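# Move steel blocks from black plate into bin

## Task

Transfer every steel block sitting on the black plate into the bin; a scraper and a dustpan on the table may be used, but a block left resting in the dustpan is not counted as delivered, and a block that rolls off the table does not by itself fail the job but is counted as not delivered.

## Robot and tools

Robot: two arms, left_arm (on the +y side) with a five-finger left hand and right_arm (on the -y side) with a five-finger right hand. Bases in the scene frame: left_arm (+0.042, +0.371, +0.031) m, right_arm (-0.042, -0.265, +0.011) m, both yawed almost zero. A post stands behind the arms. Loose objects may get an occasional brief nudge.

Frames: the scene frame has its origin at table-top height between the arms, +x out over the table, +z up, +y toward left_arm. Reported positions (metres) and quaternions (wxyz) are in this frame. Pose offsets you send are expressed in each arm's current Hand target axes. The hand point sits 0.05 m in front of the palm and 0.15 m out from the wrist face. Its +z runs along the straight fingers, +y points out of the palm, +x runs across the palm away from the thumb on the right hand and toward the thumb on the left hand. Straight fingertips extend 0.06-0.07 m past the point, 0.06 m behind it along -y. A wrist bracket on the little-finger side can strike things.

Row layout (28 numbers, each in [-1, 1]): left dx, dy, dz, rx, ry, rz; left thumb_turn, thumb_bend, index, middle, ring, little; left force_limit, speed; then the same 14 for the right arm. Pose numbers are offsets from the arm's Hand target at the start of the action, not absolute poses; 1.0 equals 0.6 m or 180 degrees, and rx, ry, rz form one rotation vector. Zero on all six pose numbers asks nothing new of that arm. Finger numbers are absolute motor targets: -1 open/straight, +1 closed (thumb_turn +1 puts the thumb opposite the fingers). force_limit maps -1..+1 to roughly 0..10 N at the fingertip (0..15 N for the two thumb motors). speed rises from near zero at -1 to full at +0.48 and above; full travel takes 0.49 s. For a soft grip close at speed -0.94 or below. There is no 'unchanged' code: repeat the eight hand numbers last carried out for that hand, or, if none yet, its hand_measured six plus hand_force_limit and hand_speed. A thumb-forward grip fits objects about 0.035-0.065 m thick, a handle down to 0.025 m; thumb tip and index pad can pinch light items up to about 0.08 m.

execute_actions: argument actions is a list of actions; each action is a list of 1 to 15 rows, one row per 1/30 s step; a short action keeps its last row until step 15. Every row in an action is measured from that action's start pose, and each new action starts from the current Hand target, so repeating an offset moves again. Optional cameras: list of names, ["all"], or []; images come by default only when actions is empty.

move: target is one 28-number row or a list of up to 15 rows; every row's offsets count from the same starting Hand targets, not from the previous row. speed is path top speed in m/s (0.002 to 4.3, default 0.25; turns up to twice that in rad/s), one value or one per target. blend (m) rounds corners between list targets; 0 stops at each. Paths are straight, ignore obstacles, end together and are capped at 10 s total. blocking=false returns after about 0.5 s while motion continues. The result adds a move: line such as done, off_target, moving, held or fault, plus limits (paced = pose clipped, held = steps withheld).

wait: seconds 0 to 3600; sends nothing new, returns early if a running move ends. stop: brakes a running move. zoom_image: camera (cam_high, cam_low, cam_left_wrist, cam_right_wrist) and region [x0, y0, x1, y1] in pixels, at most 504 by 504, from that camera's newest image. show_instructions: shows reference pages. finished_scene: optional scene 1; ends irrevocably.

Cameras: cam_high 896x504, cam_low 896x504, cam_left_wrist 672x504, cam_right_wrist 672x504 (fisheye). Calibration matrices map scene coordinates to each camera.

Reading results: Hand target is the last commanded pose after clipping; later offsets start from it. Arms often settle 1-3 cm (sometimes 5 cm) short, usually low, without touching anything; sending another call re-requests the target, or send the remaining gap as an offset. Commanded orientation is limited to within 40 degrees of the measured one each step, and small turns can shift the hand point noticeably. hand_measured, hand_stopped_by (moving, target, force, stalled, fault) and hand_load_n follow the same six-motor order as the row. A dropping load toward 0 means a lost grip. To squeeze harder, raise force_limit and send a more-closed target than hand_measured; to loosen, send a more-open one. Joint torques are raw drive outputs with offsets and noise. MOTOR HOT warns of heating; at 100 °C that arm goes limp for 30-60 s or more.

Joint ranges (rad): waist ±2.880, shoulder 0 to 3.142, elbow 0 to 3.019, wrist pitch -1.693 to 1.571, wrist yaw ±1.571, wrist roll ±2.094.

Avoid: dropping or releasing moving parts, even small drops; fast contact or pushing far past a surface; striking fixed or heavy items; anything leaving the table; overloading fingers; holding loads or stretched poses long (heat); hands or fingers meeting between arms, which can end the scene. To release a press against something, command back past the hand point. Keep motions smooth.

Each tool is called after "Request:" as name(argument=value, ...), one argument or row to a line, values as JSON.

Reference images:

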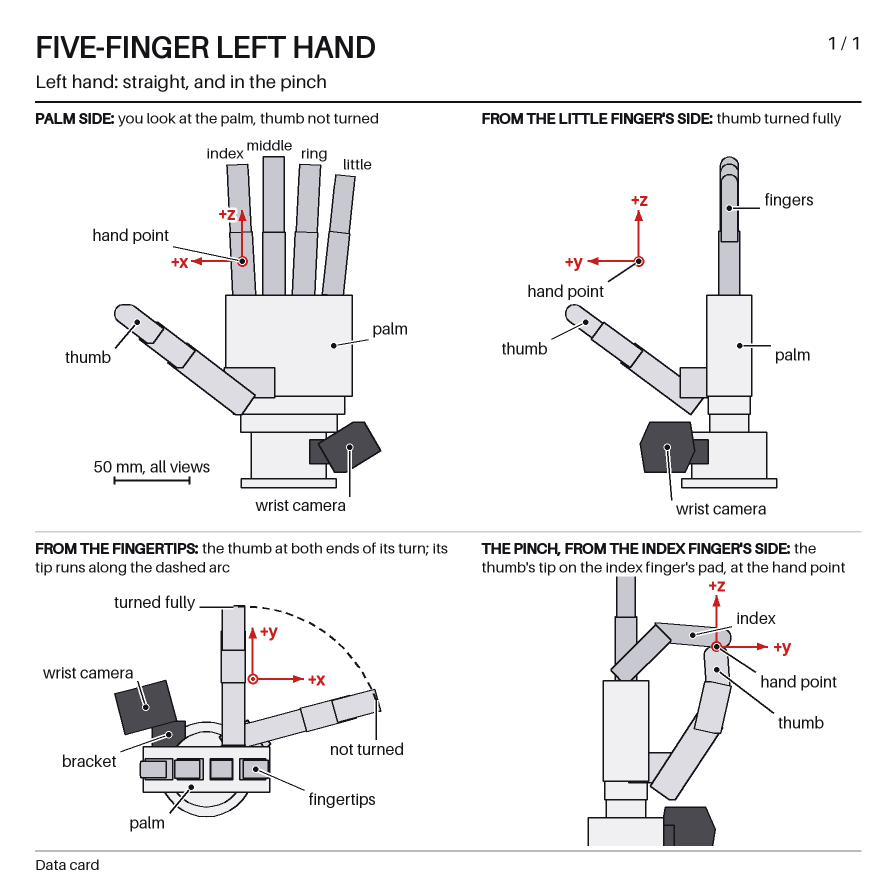

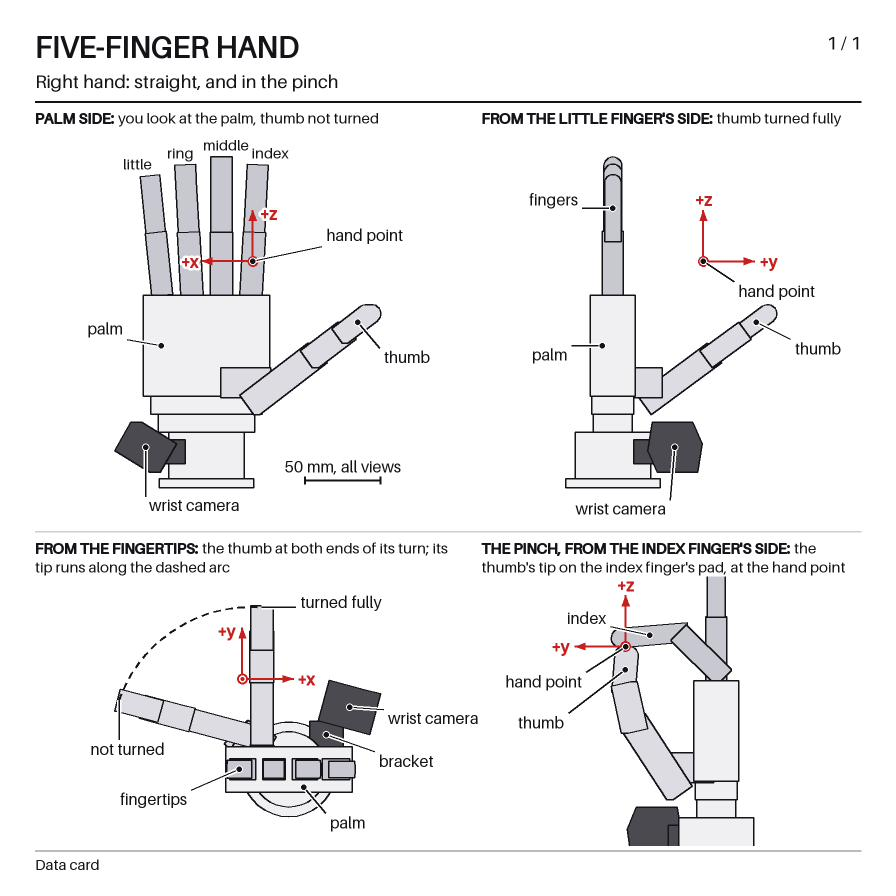

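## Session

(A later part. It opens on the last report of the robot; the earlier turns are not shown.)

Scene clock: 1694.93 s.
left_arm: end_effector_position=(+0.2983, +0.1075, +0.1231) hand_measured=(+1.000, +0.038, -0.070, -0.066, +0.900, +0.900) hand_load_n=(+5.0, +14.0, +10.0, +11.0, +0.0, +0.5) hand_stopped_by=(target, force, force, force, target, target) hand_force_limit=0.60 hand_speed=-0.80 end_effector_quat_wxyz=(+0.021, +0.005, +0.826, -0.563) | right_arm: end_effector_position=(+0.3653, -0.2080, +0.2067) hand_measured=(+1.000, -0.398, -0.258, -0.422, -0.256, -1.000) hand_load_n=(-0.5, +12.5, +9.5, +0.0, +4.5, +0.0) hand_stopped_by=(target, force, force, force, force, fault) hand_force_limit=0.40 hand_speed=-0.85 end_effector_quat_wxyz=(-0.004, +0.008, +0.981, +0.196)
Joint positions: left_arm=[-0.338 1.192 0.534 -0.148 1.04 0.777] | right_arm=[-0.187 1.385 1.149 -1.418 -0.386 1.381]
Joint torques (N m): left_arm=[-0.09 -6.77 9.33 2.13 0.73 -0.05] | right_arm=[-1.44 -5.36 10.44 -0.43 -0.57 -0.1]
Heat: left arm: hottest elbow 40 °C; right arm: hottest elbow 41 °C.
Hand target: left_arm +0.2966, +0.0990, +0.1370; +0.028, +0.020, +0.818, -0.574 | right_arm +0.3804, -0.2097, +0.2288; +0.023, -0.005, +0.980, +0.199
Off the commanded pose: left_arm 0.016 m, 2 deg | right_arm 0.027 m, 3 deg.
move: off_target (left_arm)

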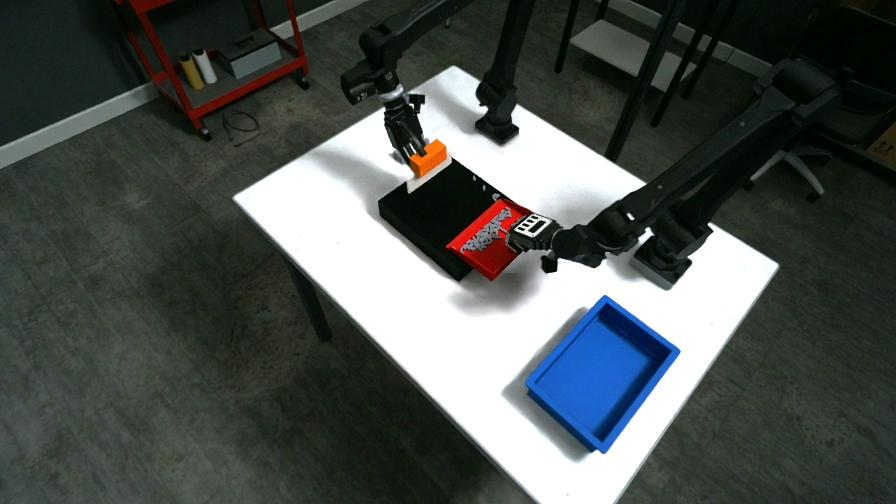

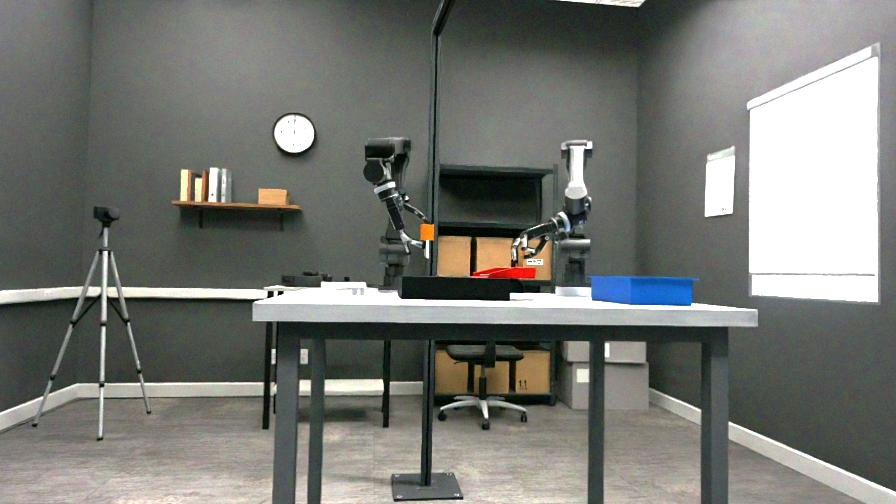

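Request:
move(
  target=[0.0367,0.0026,-0.0168,0,0,0,1,0.5,0.7,0.7,0.9,0.9,0.6,-0.8,0,0,0,0,0,0,1,0.1,0.3,0.3,0.3,-1,0.4,-0.85],
  speed=0.03,
  cameras=["cam_high","cam_low"],
)

Request:
zoom_image(
  camera="cam_high",
  region=[370, 140, 540, 290],
)

Request:
zoom_image(
  camera="cam_high",
  region=[450, 160, 540, 230],
)

Scene clock: 1701.83 s.
left_arm: end_effector_position=(+0.2772, +0.1144, +0.1243) hand_measured=(+1.000, +0.038, -0.070, -0.066, +0.900, +0.900) hand_load_n=(+4.0, +12.5, +10.0, +11.5, +0.0, +0.0) hand_stopped_by=(target, force, force, force, target, target) hand_force_limit=0.60 hand_speed=-0.80 end_effector_quat_wxyz=(+0.024, +0.005, +0.824, -0.565) | right_arm: end_effector_position=(+0.3653, -0.2080, +0.2067) hand_measured=(+1.000, -0.398, -0.258, -0.422, -0.256, -1.000) hand_load_n=(-0.5, +12.5, +9.0, +0.0, +4.5, +0.0) hand_stopped_by=(target, force, force, force, force, fault) hand_force_limit=0.40 hand_speed=-0.85 end_effector_quat_wxyz=(-0.004, +0.008, +0.981, +0.196)
Joint positions: left_arm=[-0.34 1.114 0.478 -0.153 1.04 0.763] | right_arm=[-0.187 1.385 1.149 -1.418 -0.386 1.381]
Joint torques (N m): left_arm=[0.15 -5.71 9.91 0.85 0.85 -0.02] | right_arm=[-1.49 -5.42 10.4 -0.4 -0.57 -0.1]
Heat: left arm: hottest elbow 39 °C; right arm: hottest elbow 42 °C.
Hand target: left_arm +0.2745, +0.1091, +0.1374; +0.028, +0.020, +0.818, -0.574 | right_arm +0.3804, -0.2097, +0.2288; +0.023, -0.005, +0.980, +0.199
Off the commanded pose: left_arm 0.014 m, 2 deg | right_arm 0.027 m, 3 deg.
move: off_target (left_arm)

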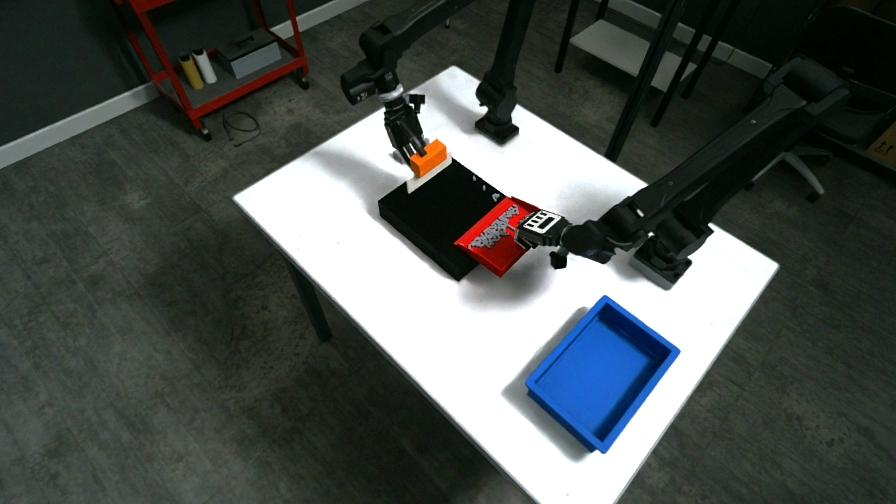

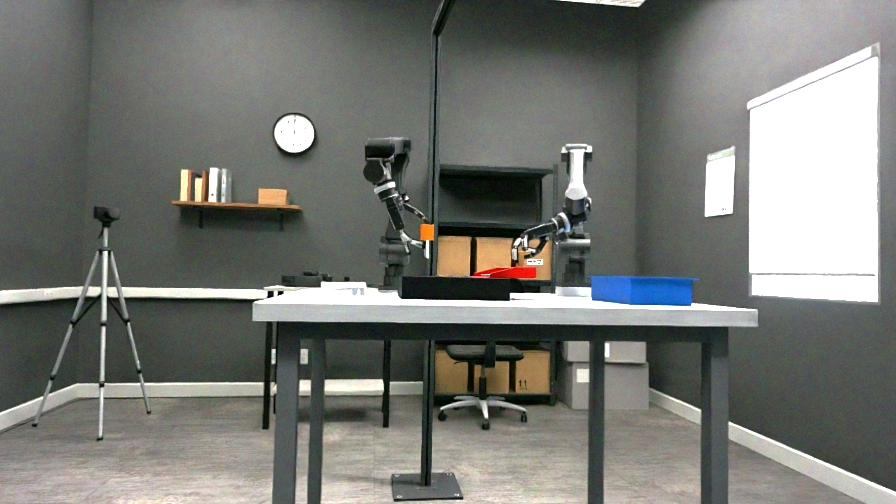

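Scaled by 2.965.

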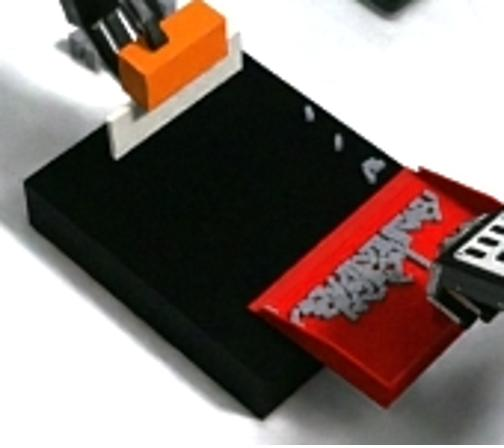

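Scaled by 5.600.

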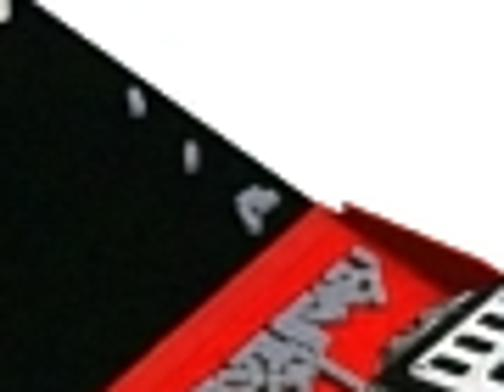

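Request:
move(
  target=[0,0,0,0,0,0,1,0.5,0.7,0.7,0.9,0.9,0.6,-0.8,0.1356,0.0102,0.0523,0.003,-0.0265,0.0612,1,0.1,0.3,0.3,0.3,-1,0.4,-0.85],
  speed=0.08,
  cameras=["cam_high","cam_low"],
)

Request:
zoom_image(
  camera="cam_high",
  region=[400, 140, 510, 230],
)

Request:
zoom_image(
  camera="cam_low",
  region=[400, 220, 520, 310],
)

Scene clock: 1716.73 s.
left_arm: end_effector_position=(+0.2772, +0.1144, +0.1243) hand_measured=(+1.000, +0.038, -0.070, -0.066, +0.900, +0.900) hand_load_n=(+4.5, +13.0, +10.0, +11.5, +0.0, +0.0) hand_stopped_by=(target, force, force, force, target, target) hand_force_limit=0.60 hand_speed=-0.80 end_effector_quat_wxyz=(+0.024, +0.005, +0.824, -0.565) | right_arm: end_effector_position=(+0.2930, -0.1976, +0.1852) hand_measured=(+1.000, -0.398, -0.258, -0.422, -0.256, -1.000) hand_load_n=(-0.5, +12.5, +9.5, +0.0, +4.5, +0.0) hand_stopped_by=(target, force, force, force, force, fault) hand_force_limit=0.40 hand_speed=-0.85 end_effector_quat_wxyz=(+0.022, +0.103, +0.976, +0.193)
Joint positions: left_arm=[-0.34 1.114 0.478 -0.153 1.04 0.763] | right_arm=[-0.184 1.103 0.853 -1.308 -0.39 1.597]
Joint torques (N m): left_arm=[0.32 -5.66 9.83 0.9 0.83 -0.01] | right_arm=[0.44 -3.72 7.56 0.54 -0.39 0.17]
Heat: left arm: hottest elbow 40 °C; right arm: hottest elbow 43 °C.
Hand target: left_arm +0.2745, +0.1091, +0.1374; +0.028, +0.020, +0.818, -0.574 | right_arm +0.3003, -0.1919, +0.1986; +0.044, +0.098, +0.975, +0.195
Off the commanded pose: left_arm 0.014 m, 2 deg | right_arm 0.016 m, 3 deg.
move: off_target (right_arm)

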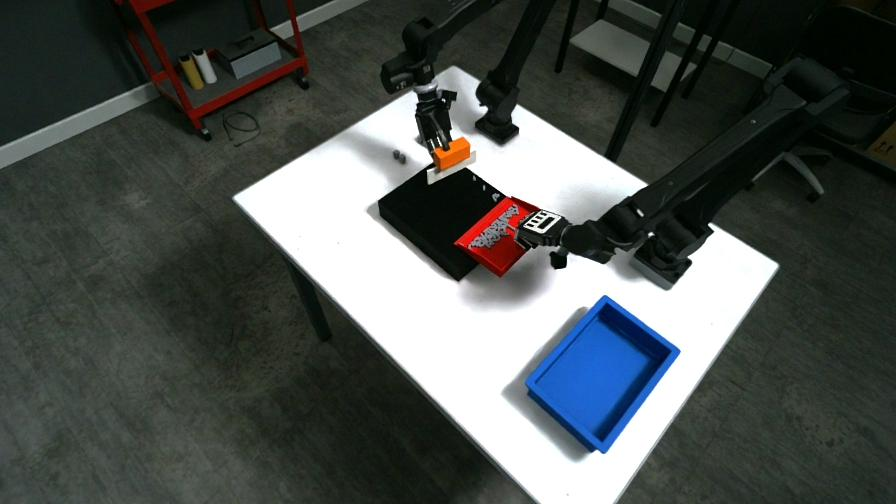

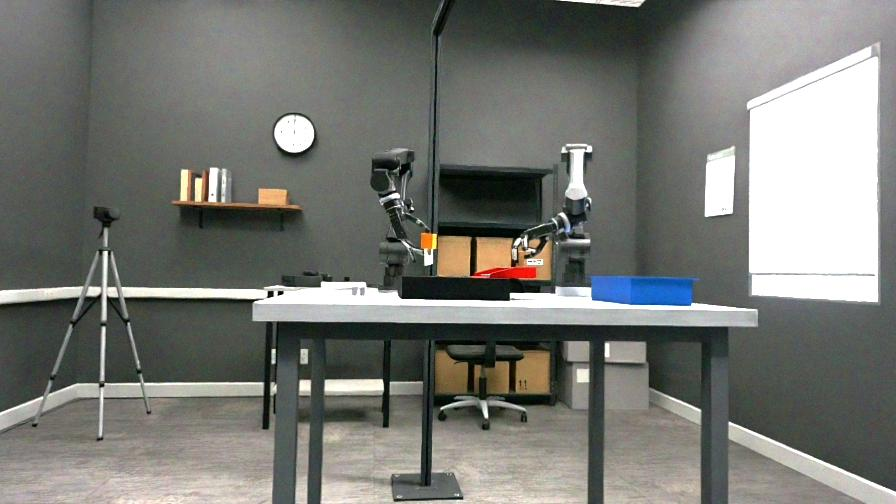

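Scaled by 4.582.

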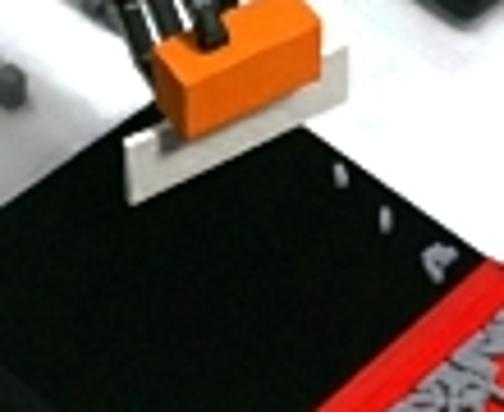

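Scaled by 4.200.

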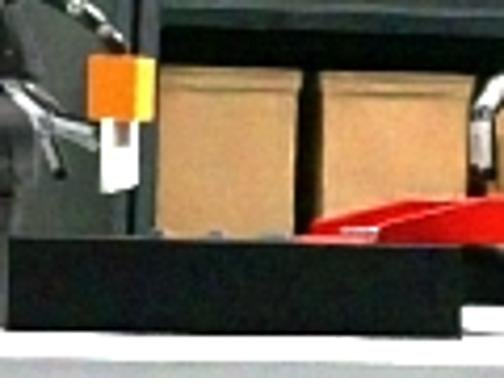

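Request:
move(
  target=[0,0,0,0,0,0,1,0.5,0.7,0.7,0.9,0.9,0.6,-0.8,0.0029,-0.0251,0.0581,0,0,0,1,0.1,0.3,0.3,0.3,-1,0.4,-0.85],
  speed=0.04,
  cameras=["cam_high","cam_low"],
)

Request:
zoom_image(
  camera="cam_high",
  region=[400, 140, 510, 230],
)

Request:
zoom_image(
  camera="cam_low",
  region=[400, 220, 520, 310],
)

Scene clock: 1725.13 s.
left_arm: end_effector_position=(+0.2772, +0.1144, +0.1243) hand_measured=(+1.000, +0.038, -0.070, -0.066, +0.900, +0.900) hand_load_n=(+4.5, +12.5, +10.0, +11.0, +0.0, +0.0) hand_stopped_by=(target, force, force, force, target, target) hand_force_limit=0.60 hand_speed=-0.80 end_effector_quat_wxyz=(+0.024, +0.005, +0.824, -0.565) | right_arm: end_effector_position=(+0.2912, -0.1973, +0.1529) hand_measured=(+1.000, -0.398, -0.258, -0.422, -0.256, -1.000) hand_load_n=(-0.5, +12.5, +9.0, +0.0, +4.5, +0.0) hand_stopped_by=(target, force, force, force, force, fault) hand_force_limit=0.40 hand_speed=-0.85 end_effector_quat_wxyz=(+0.032, +0.101, +0.976, +0.192)
Joint positions: left_arm=[-0.34 1.114 0.478 -0.153 1.04 0.763] | right_arm=[-0.184 1.114 0.77 -1.195 -0.39 1.597]
Joint torques (N m): left_arm=[0.21 -5.48 9.87 0.83 0.83 -0.02] | right_arm=[0.5 -2.2 7.41 0.58 -0.38 0.15]
Heat: left arm: hottest elbow 40 °C; right arm: hottest elbow 43 °C.
Hand target: left_arm +0.2745, +0.1091, +0.1374; +0.028, +0.020, +0.818, -0.574 | right_arm +0.3004, -0.1921, +0.1605; +0.044, +0.098, +0.975, +0.195
Off the commanded pose: left_arm 0.014 m, 2 deg | right_arm 0.013 m, 2 deg.
move: off_target (right_arm)

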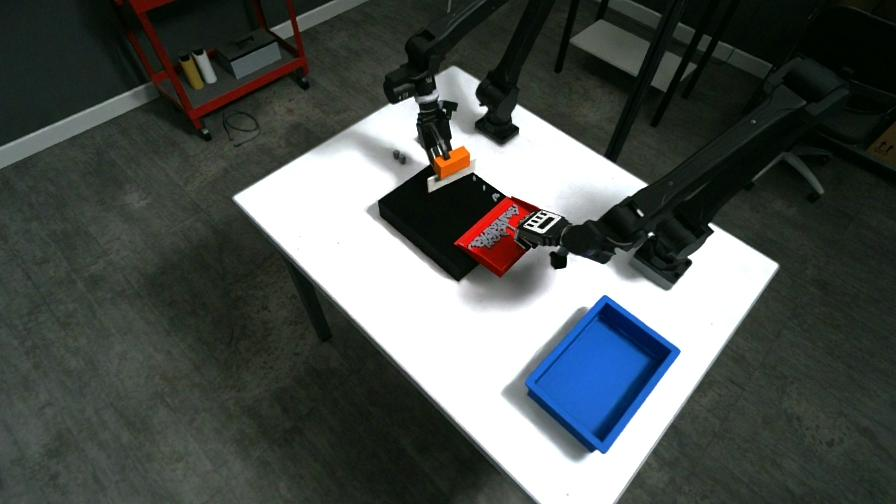

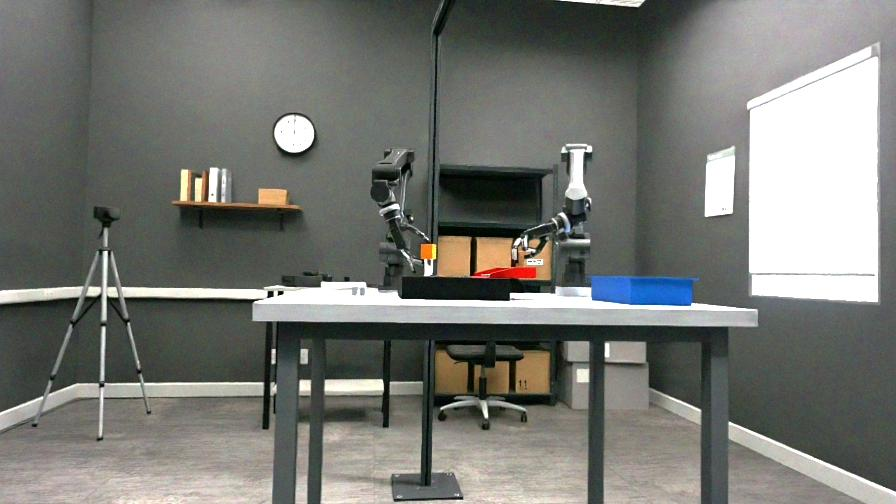

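Scaled by 4.582.

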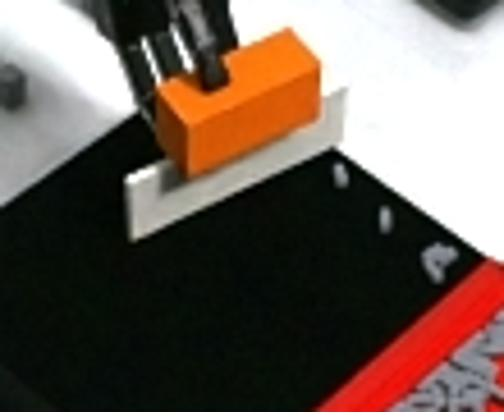

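Scaled by 4.200.

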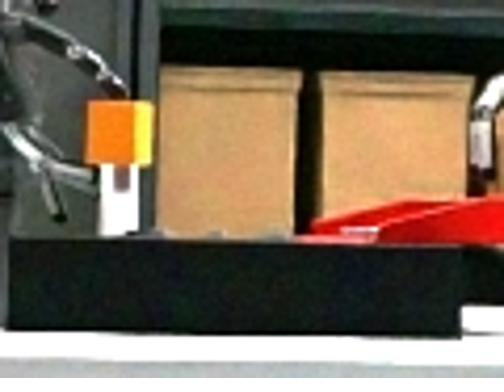

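Request:
move(
  target=[0,0,0,0,0,0,1,0.5,0.7,0.7,0.9,0.9,0.6,-0.8,0.0197,0.1283,0.0566,0,0,0,1,0.1,0.3,0.3,0.3,-1,0.4,-0.85],
  speed=0.05,
  cameras=["cam_high","cam_low"],
)

Request:
zoom_image(
  camera="cam_high",
  region=[430, 150, 540, 240],
)

Scene clock: 1733.13 s.
left_arm: end_effector_position=(+0.2772, +0.1144, +0.1243) hand_measured=(+1.000, +0.038, -0.070, -0.066, +0.900, +0.900) hand_load_n=(+4.0, +12.5, +10.0, +11.5, +0.0, +0.0) hand_stopped_by=(target, force, force, force, target, target) hand_force_limit=0.60 hand_speed=-0.80 end_effector_quat_wxyz=(+0.024, +0.005, +0.824, -0.565) | right_arm: end_effector_position=(+0.3022, -0.1140, +0.1526) hand_measured=(+1.000, -0.398, -0.258, -0.422, -0.256, -1.000) hand_load_n=(-2.0, +13.5, +7.0, +0.5, +5.0, +0.0) hand_stopped_by=(target, force, force, force, force, fault) hand_force_limit=0.40 hand_speed=-0.85 end_effector_quat_wxyz=(+0.035, +0.096, +0.976, +0.192)
Joint positions: left_arm=[-0.34 1.114 0.478 -0.153 1.04 0.763] | right_arm=[0.114 1.111 0.764 -1.069 -0.361 1.907]
Joint torques (N m): left_arm=[-0.03 -5.71 9.92 0.85 0.83 -0.02] | right_arm=[0.56 -2.84 6.95 0.73 -0.04 0.24]
Heat: left arm: hottest elbow 40 °C; right arm: hottest elbow 42 °C.
Hand target: left_arm +0.2745, +0.1091, +0.1374; +0.028, +0.020, +0.818, -0.574 | right_arm +0.3064, -0.1074, +0.1587; +0.044, +0.098, +0.975, +0.195
Off the commanded pose: left_arm 0.014 m, 2 deg | right_arm 0.010 m, 1 deg.
move: done

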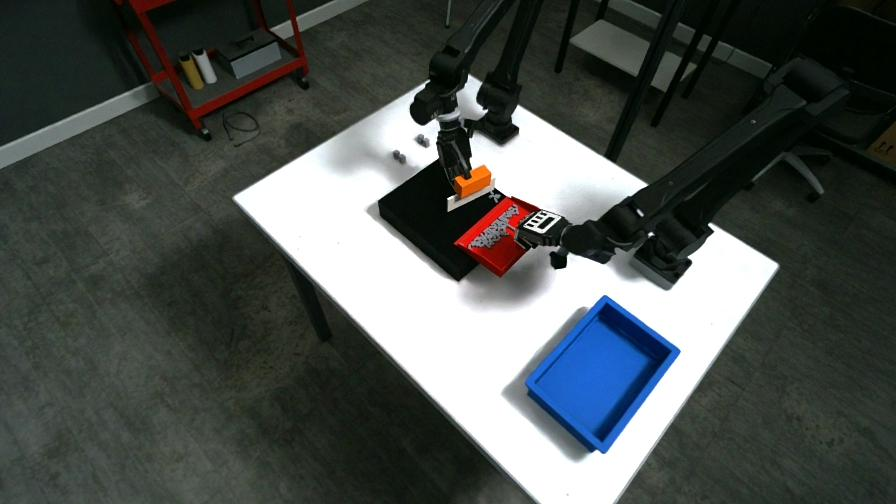

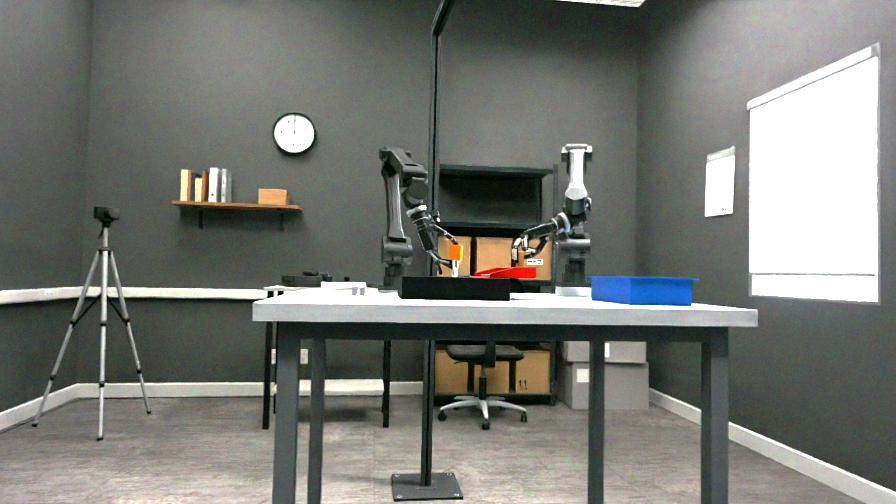

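Scaled by 4.582.

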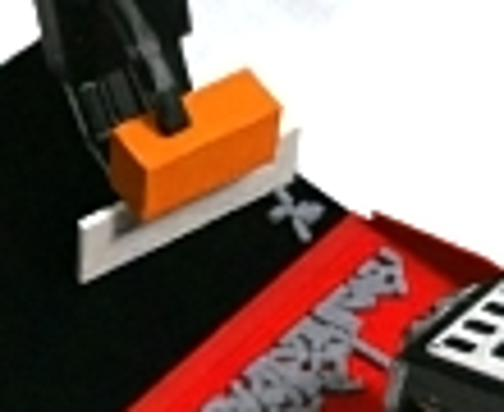

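Request:
move(
  target=[0.0233,0,-0.003,0,0,0,1,0.5,0.7,0.7,0.9,0.9,0.6,-0.8,0,0,0,0,0,0,1,0.1,0.3,0.3,0.3,-1,0.4,-0.85],
  speed=0.03,
  cameras=["cam_high","cam_low"],
)

Request:
zoom_image(
  camera="cam_high",
  region=[430, 150, 540, 240],
)

Scene clock: 1740.60 s.
left_arm: end_effector_position=(+0.2639, +0.1168, +0.1243) hand_measured=(+1.000, +0.038, -0.070, -0.066, +0.900, +0.900) hand_load_n=(+4.5, +12.5, +10.0, +11.5, +0.5, +0.0) hand_stopped_by=(target, force, force, force, target, target) hand_force_limit=0.60 hand_speed=-0.80 end_effector_quat_wxyz=(+0.025, +0.004, +0.824, -0.566) | right_arm: end_effector_position=(+0.3022, -0.1140, +0.1526) hand_measured=(+1.000, -0.398, -0.258, -0.422, -0.256, -1.000) hand_load_n=(-2.5, +13.5, +7.0, +0.5, +4.5, +0.0) hand_stopped_by=(target, force, force, force, force, fault) hand_force_limit=0.40 hand_speed=-0.85 end_effector_quat_wxyz=(+0.035, +0.096, +0.976, +0.192)
Joint positions: left_arm=[-0.349 1.065 0.444 -0.153 1.032 0.746] | right_arm=[0.114 1.111 0.764 -1.069 -0.361 1.907]
Joint torques (N m): left_arm=[-0.15 -4.78 10.02 0.88 0.75 -0.02] | right_arm=[0.56 -2.78 6.97 0.73 -0.03 0.25]
Heat: left arm: hottest elbow 40 °C; right arm: hottest elbow 42 °C.
Hand target: left_arm +0.2605, +0.1108, +0.1371; +0.028, +0.020, +0.818, -0.574 | right_arm +0.3064, -0.1074, +0.1587; +0.044, +0.098, +0.975, +0.195
Off the commanded pose: left_arm 0.015 m, 2 deg | right_arm 0.010 m, 1 deg.
move: off_target (left_arm)

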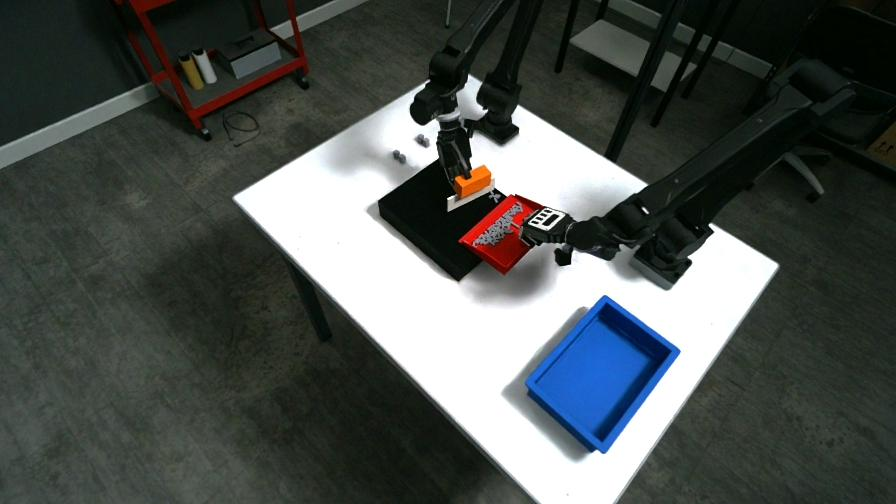

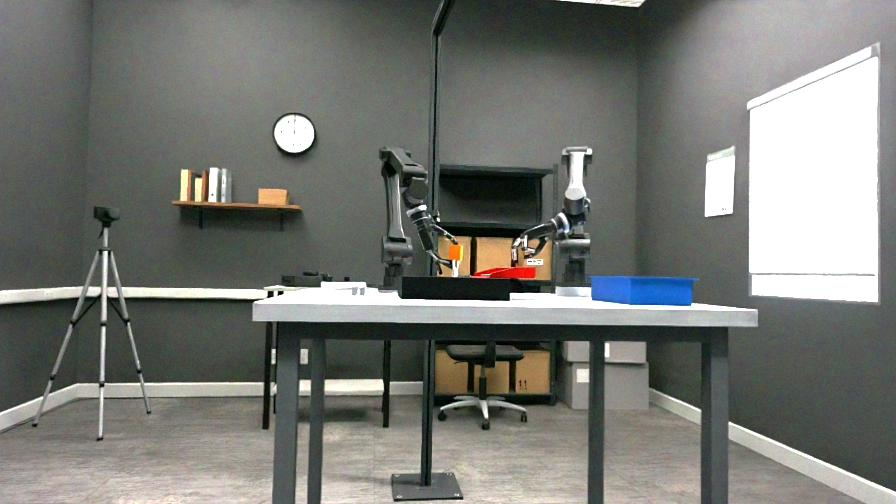

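Scaled by 4.582.

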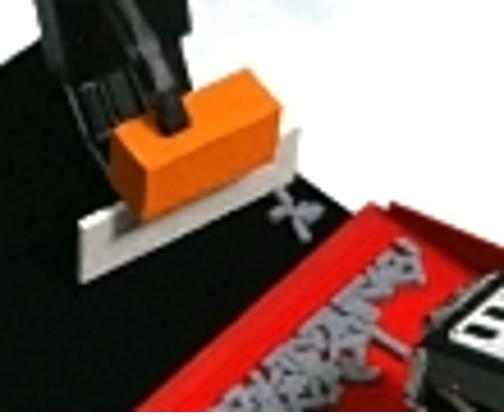

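Request:
move(
  target=[0,0,0,0,0,0,1,0.5,0.7,0.7,0.9,0.9,0.6,-0.8,0.0107,0.095,0.0315,-0.003,0.0265,-0.0612,1,0.1,0.3,0.3,0.3,-1,0.4,-0.85],
  speed=0.05,
  cameras=["cam_high","cam_low"],
)

Request:
zoom_image(
  camera="cam_high",
  region=[430, 150, 540, 240],
)

Request:
zoom_image(
  camera="cam_low",
  region=[430, 220, 550, 310],
)

Scene clock: 1748.80 s.
left_arm: end_effector_position=(+0.2641, +0.1169, +0.1246) hand_measured=(+1.000, +0.038, -0.070, -0.066, +0.900, +0.900) hand_load_n=(+3.5, +12.5, +9.5, +11.5, +0.0, +0.0) hand_stopped_by=(target, force, force, force, target, target) hand_force_limit=0.60 hand_speed=-0.80 end_effector_quat_wxyz=(+0.026, +0.004, +0.824, -0.566) | right_arm: end_effector_position=(+0.3059, -0.0602, +0.1526) hand_measured=(+1.000, -0.398, -0.258, -0.422, -0.256, -1.000) hand_load_n=(-2.5, +14.0, +7.0, +0.0, +5.0, +0.0) hand_stopped_by=(target, force, force, force, force, fault) hand_force_limit=0.40 hand_speed=-0.85 end_effector_quat_wxyz=(+0.017, +0.011, +0.981, +0.192)
Joint positions: left_arm=[-0.349 1.064 0.444 -0.153 1.03 0.746] | right_arm=[0.247 1.212 0.842 -1.064 -0.364 1.862]
Joint torques (N m): left_arm=[-0.32 -4.89 10.04 0.85 0.78 -0.01] | right_arm=[0.79 -2.32 9.05 0.02 -0.35 -0.06]
Heat: left arm: hottest elbow 40 °C; right arm: hottest elbow 42 °C.
Hand target: left_arm +0.2605, +0.1108, +0.1371; +0.028, +0.020, +0.818, -0.574 | right_arm +0.3124, -0.0475, +0.1632; +0.023, -0.005, +0.980, +0.199
Off the commanded pose: left_arm 0.014 m, 2 deg | right_arm 0.018 m, 2 deg.
move: off_target (right_arm)

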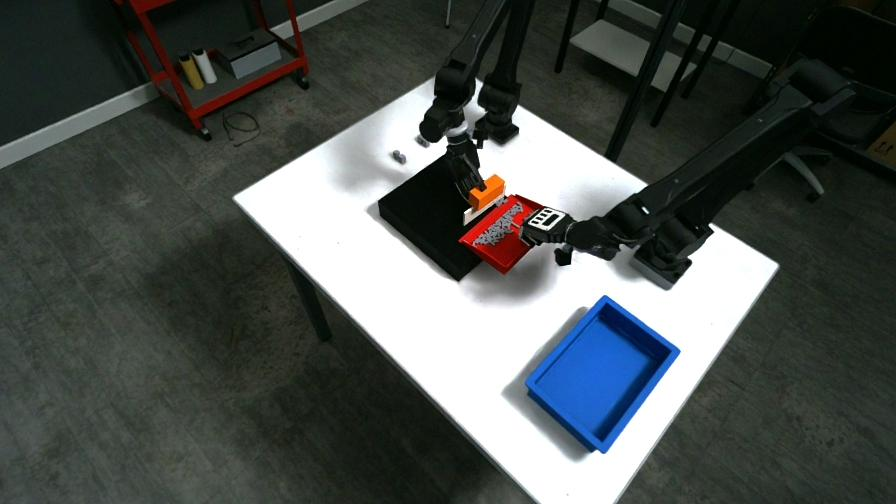

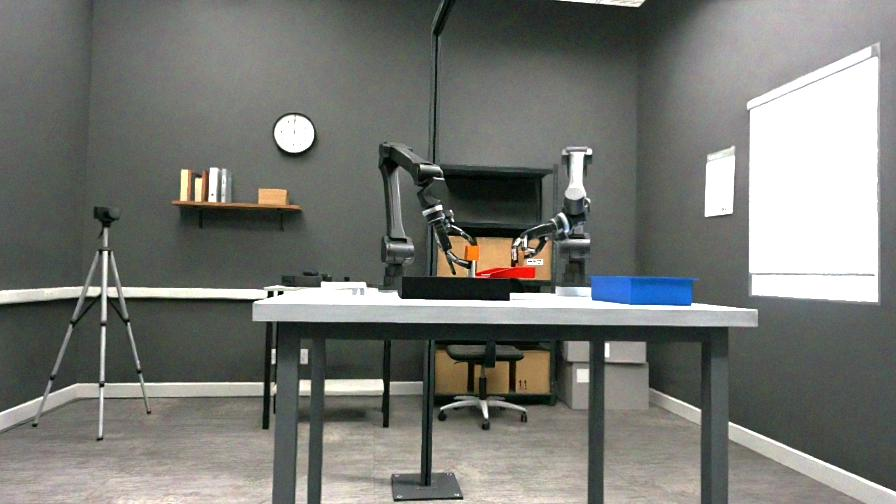

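Scaled by 4.582.

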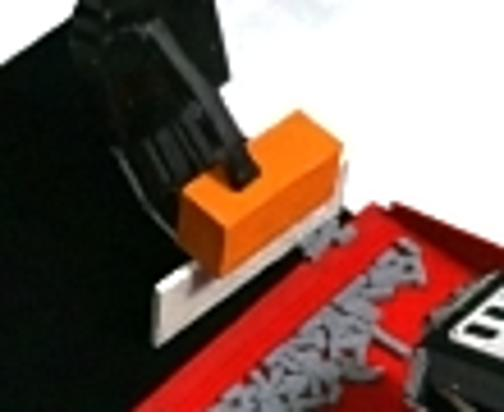

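Scaled by 4.200.

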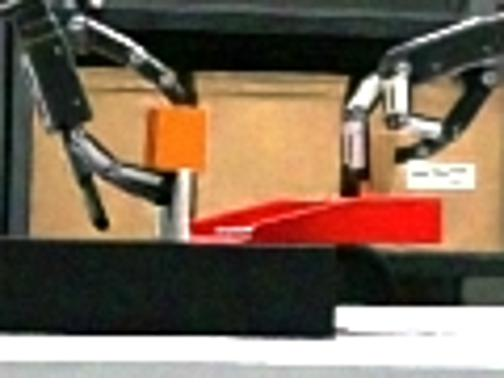

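Request:
move(
  target=[0,0,0,0,0,0,1,0.5,0.7,0.7,0.9,0.9,0.6,-0.8,-0.0105,0.062,0.0163,0,0,0,1,0.1,0.3,0.3,0.3,-1,0.4,-0.85],
  speed=0.04,
  cameras=["cam_high","cam_low"],
)

Request:
zoom_image(
  camera="cam_high",
  region=[430, 150, 540, 240],
)

Request:
zoom_image(
  camera="cam_low",
  region=[430, 220, 550, 310],
)

Scene clock: 1756.53 s.
left_arm: end_effector_position=(+0.2639, +0.1170, +0.1244) hand_measured=(+1.000, +0.038, -0.070, -0.066, +0.900, +0.900) hand_load_n=(+4.0, +13.0, +9.5, +11.0, +0.0, +0.0) hand_stopped_by=(target, force, force, force, target, target) hand_force_limit=0.60 hand_speed=-0.80 end_effector_quat_wxyz=(+0.025, +0.004, +0.824, -0.565) | right_arm: end_effector_position=(+0.3070, -0.0259, +0.1565) hand_measured=(+1.000, -0.398, -0.258, -0.422, -0.256, -1.000) hand_load_n=(-2.5, +14.0, +7.5, +0.0, +4.5, +0.0) hand_stopped_by=(target, force, force, force, force, fault) hand_force_limit=0.40 hand_speed=-0.85 end_effector_quat_wxyz=(+0.009, +0.005, +0.982, +0.190)
Joint positions: left_arm=[-0.349 1.064 0.444 -0.154 1.03 0.746] | right_arm=[0.344 1.246 0.884 -1.056 -0.352 1.948]
Joint torques (N m): left_arm=[-0.09 -4.72 10.02 0.95 0.79 -0.02] | right_arm=[1.14 -2.67 9.4 0.81 -0.19 0.15]
Heat: left arm: hottest elbow 39 °C; right arm: hottest elbow 42 °C.
Hand target: left_arm +0.2605, +0.1108, +0.1371; +0.028, +0.020, +0.818, -0.574 | right_arm +0.3184, -0.0094, +0.1690; +0.023, -0.005, +0.980, +0.199
Off the commanded pose: left_arm 0.014 m, 2 deg | right_arm 0.024 m, 2 deg.
move: off_target (right_arm)

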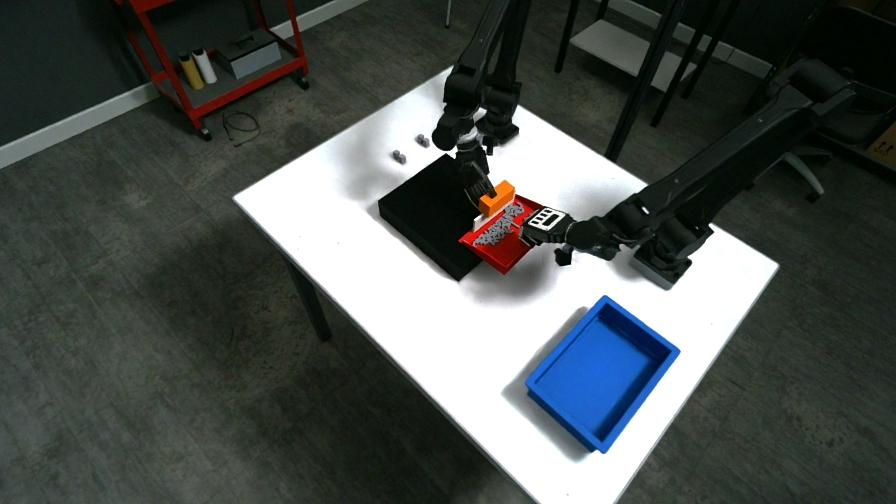

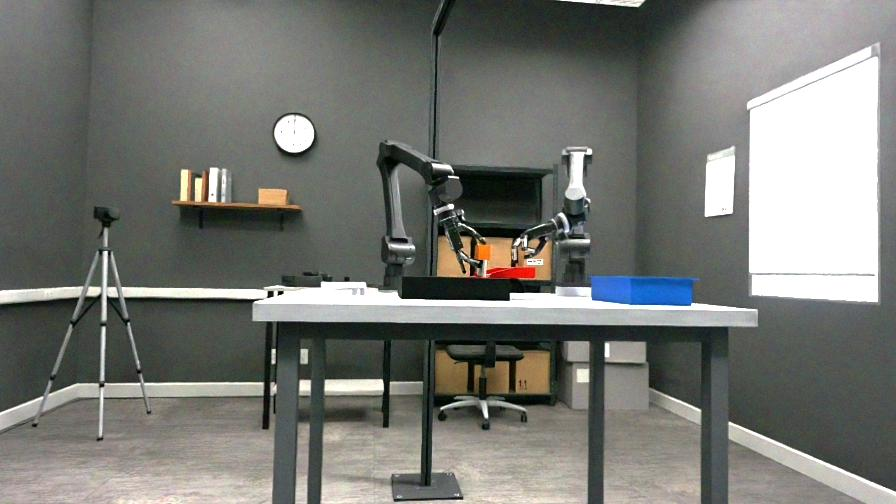

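Scaled by 4.582.

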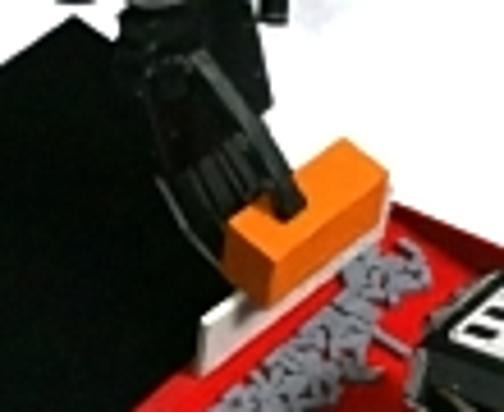

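Scaled by 4.200.

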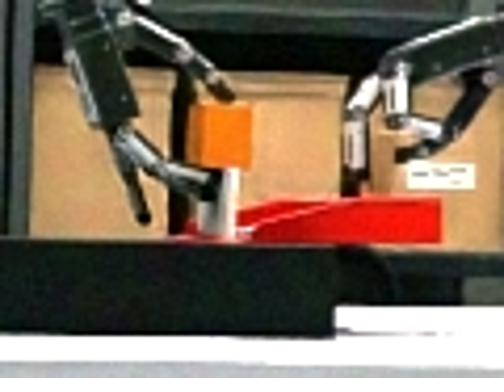

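Request:
move(
  target=[
    [0,0,0,0,0,0,1,0.5,0.7,0.7,0.9,0.9,0.6,-0.8,-0.0037,0.0178,-0.083,0,0,0,1,0.1,0.3,0.3,0.3,-1,0.4,-0.85],
    [0,0,0,0,0,0,1,0.5,0.7,0.7,0.9,0.9,0.6,-0.8,-0.0045,-0.31,-0.235,0,0,0,1,0.1,0.3,0.3,0.3,-1,0.4,-0.85],
  ],
  speed=0.12,
  blend=0.02,
  cameras=["all"],
)

Request:
zoom_image(
  camera="cam_high",
  region=[370, 140, 560, 290],
)

Request:
zoom_image(
  camera="cam_high",
  region=[450, 180, 560, 280],
)

Scene clock: 1765.40 s.
left_arm: end_effector_position=(+0.2639, +0.1170, +0.1244) hand_measured=(+1.000, +0.038, -0.070, -0.066, +0.900, +0.900) hand_load_n=(+3.5, +13.0, +10.0, +11.5, +0.0, +0.0) hand_stopped_by=(target, force, force, force, target, target) hand_force_limit=0.60 hand_speed=-0.80 end_effector_quat_wxyz=(+0.025, +0.004, +0.824, -0.565) | right_arm: end_effector_position=(+0.3070, -0.2328, +0.2060) hand_measured=(+1.000, -0.398, -0.258, -0.422, -0.256, -1.000) hand_load_n=(-0.5, +12.5, +9.0, +0.0, +4.5, +0.0) hand_stopped_by=(target, force, force, force, force, fault) hand_force_limit=0.40 hand_speed=-0.85 end_effector_quat_wxyz=(+0.003, +0.006, +0.980, +0.198)
Joint positions: left_arm=[-0.349 1.064 0.444 -0.154 1.03 0.746] | right_arm=[-0.297 1.253 1.022 -1.455 -0.383 1.261]
Joint torques (N m): left_arm=[-0.03 -4.89 10.09 0.9 0.8 -0.02] | right_arm=[-1.55 -3.66 10.29 -0.49 -0.48 -0.1]
Heat: left arm: hottest elbow 39 °C; right arm: hottest elbow 42 °C.
Hand target: left_arm +0.2605, +0.1108, +0.1371; +0.028, +0.020, +0.818, -0.574 | right_arm +0.3184, -0.2356, +0.2265; +0.023, -0.005, +0.980, +0.199
Off the commanded pose: left_arm 0.014 m, 2 deg | right_arm 0.024 m, 3 deg.
move: off_target (right_arm)
cam_left_wrist: T_world_to_cam=[[-0.26285, -0.39329, 0.88104, 0.00663], [-0.84083, 0.54122, -0.00925, 0.15532], [-0.4732, -0.74324, -0.47295, 0.38686]] pos_world=[0.31541, 0.20608, 0.17856]
cam_right_wrist: T_world_to_cam=[[-0.27475, 0.89707, 0.34609, 0.22192], [0.82034, 0.03095, 0.57104, -0.36418], [0.50155, 0.4408, -0.7444, 0.21709]] pos_world=[0.25085, -0.28349, 0.29276]

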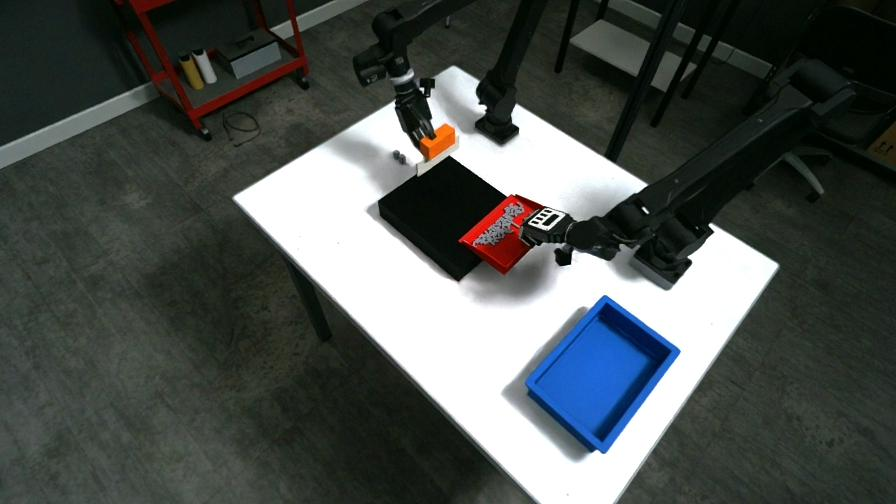

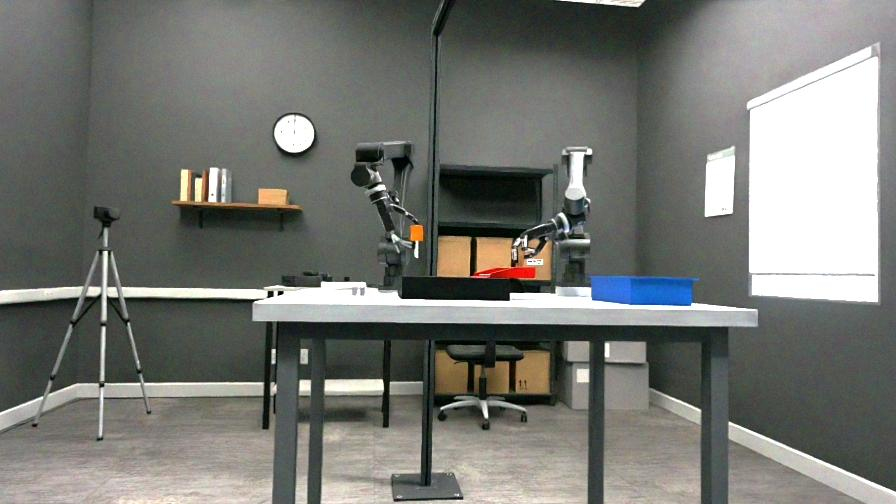

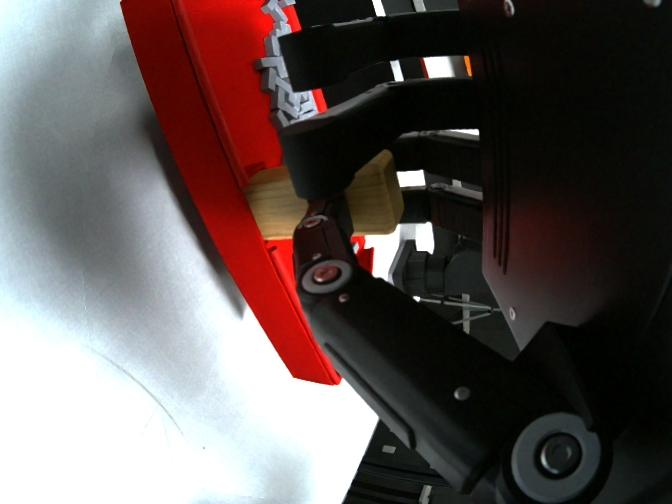

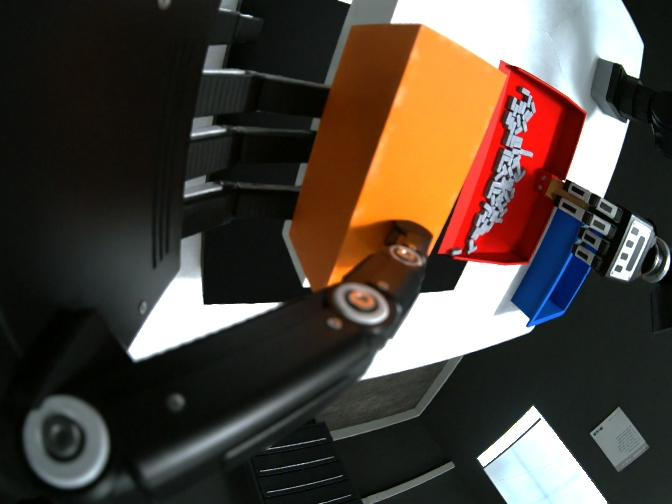

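Scaled by 2.653.

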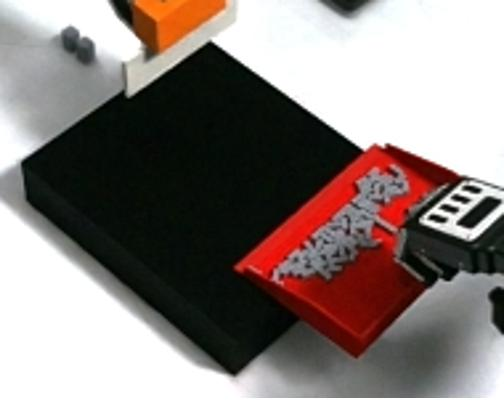

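Scaled by 4.582.

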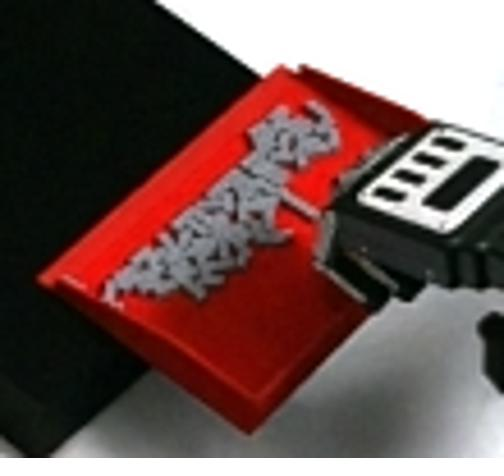

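Request:
zoom_image(
  camera="cam_right_wrist",
  region=[430, 50, 600, 280],
)

Request:
zoom_image(
  camera="cam_high",
  region=[450, 225, 500, 265],
)

Scaled by 2.191 from the camera's image (finer frame: 960x720).

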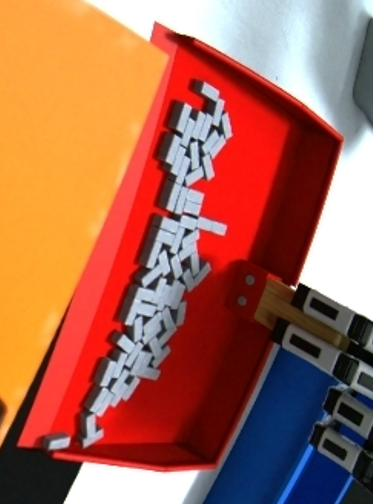

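Scaled by 10.080.

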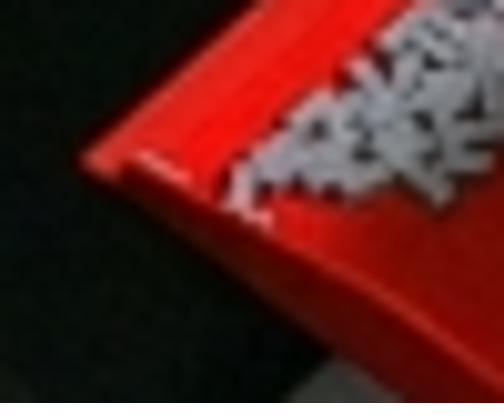

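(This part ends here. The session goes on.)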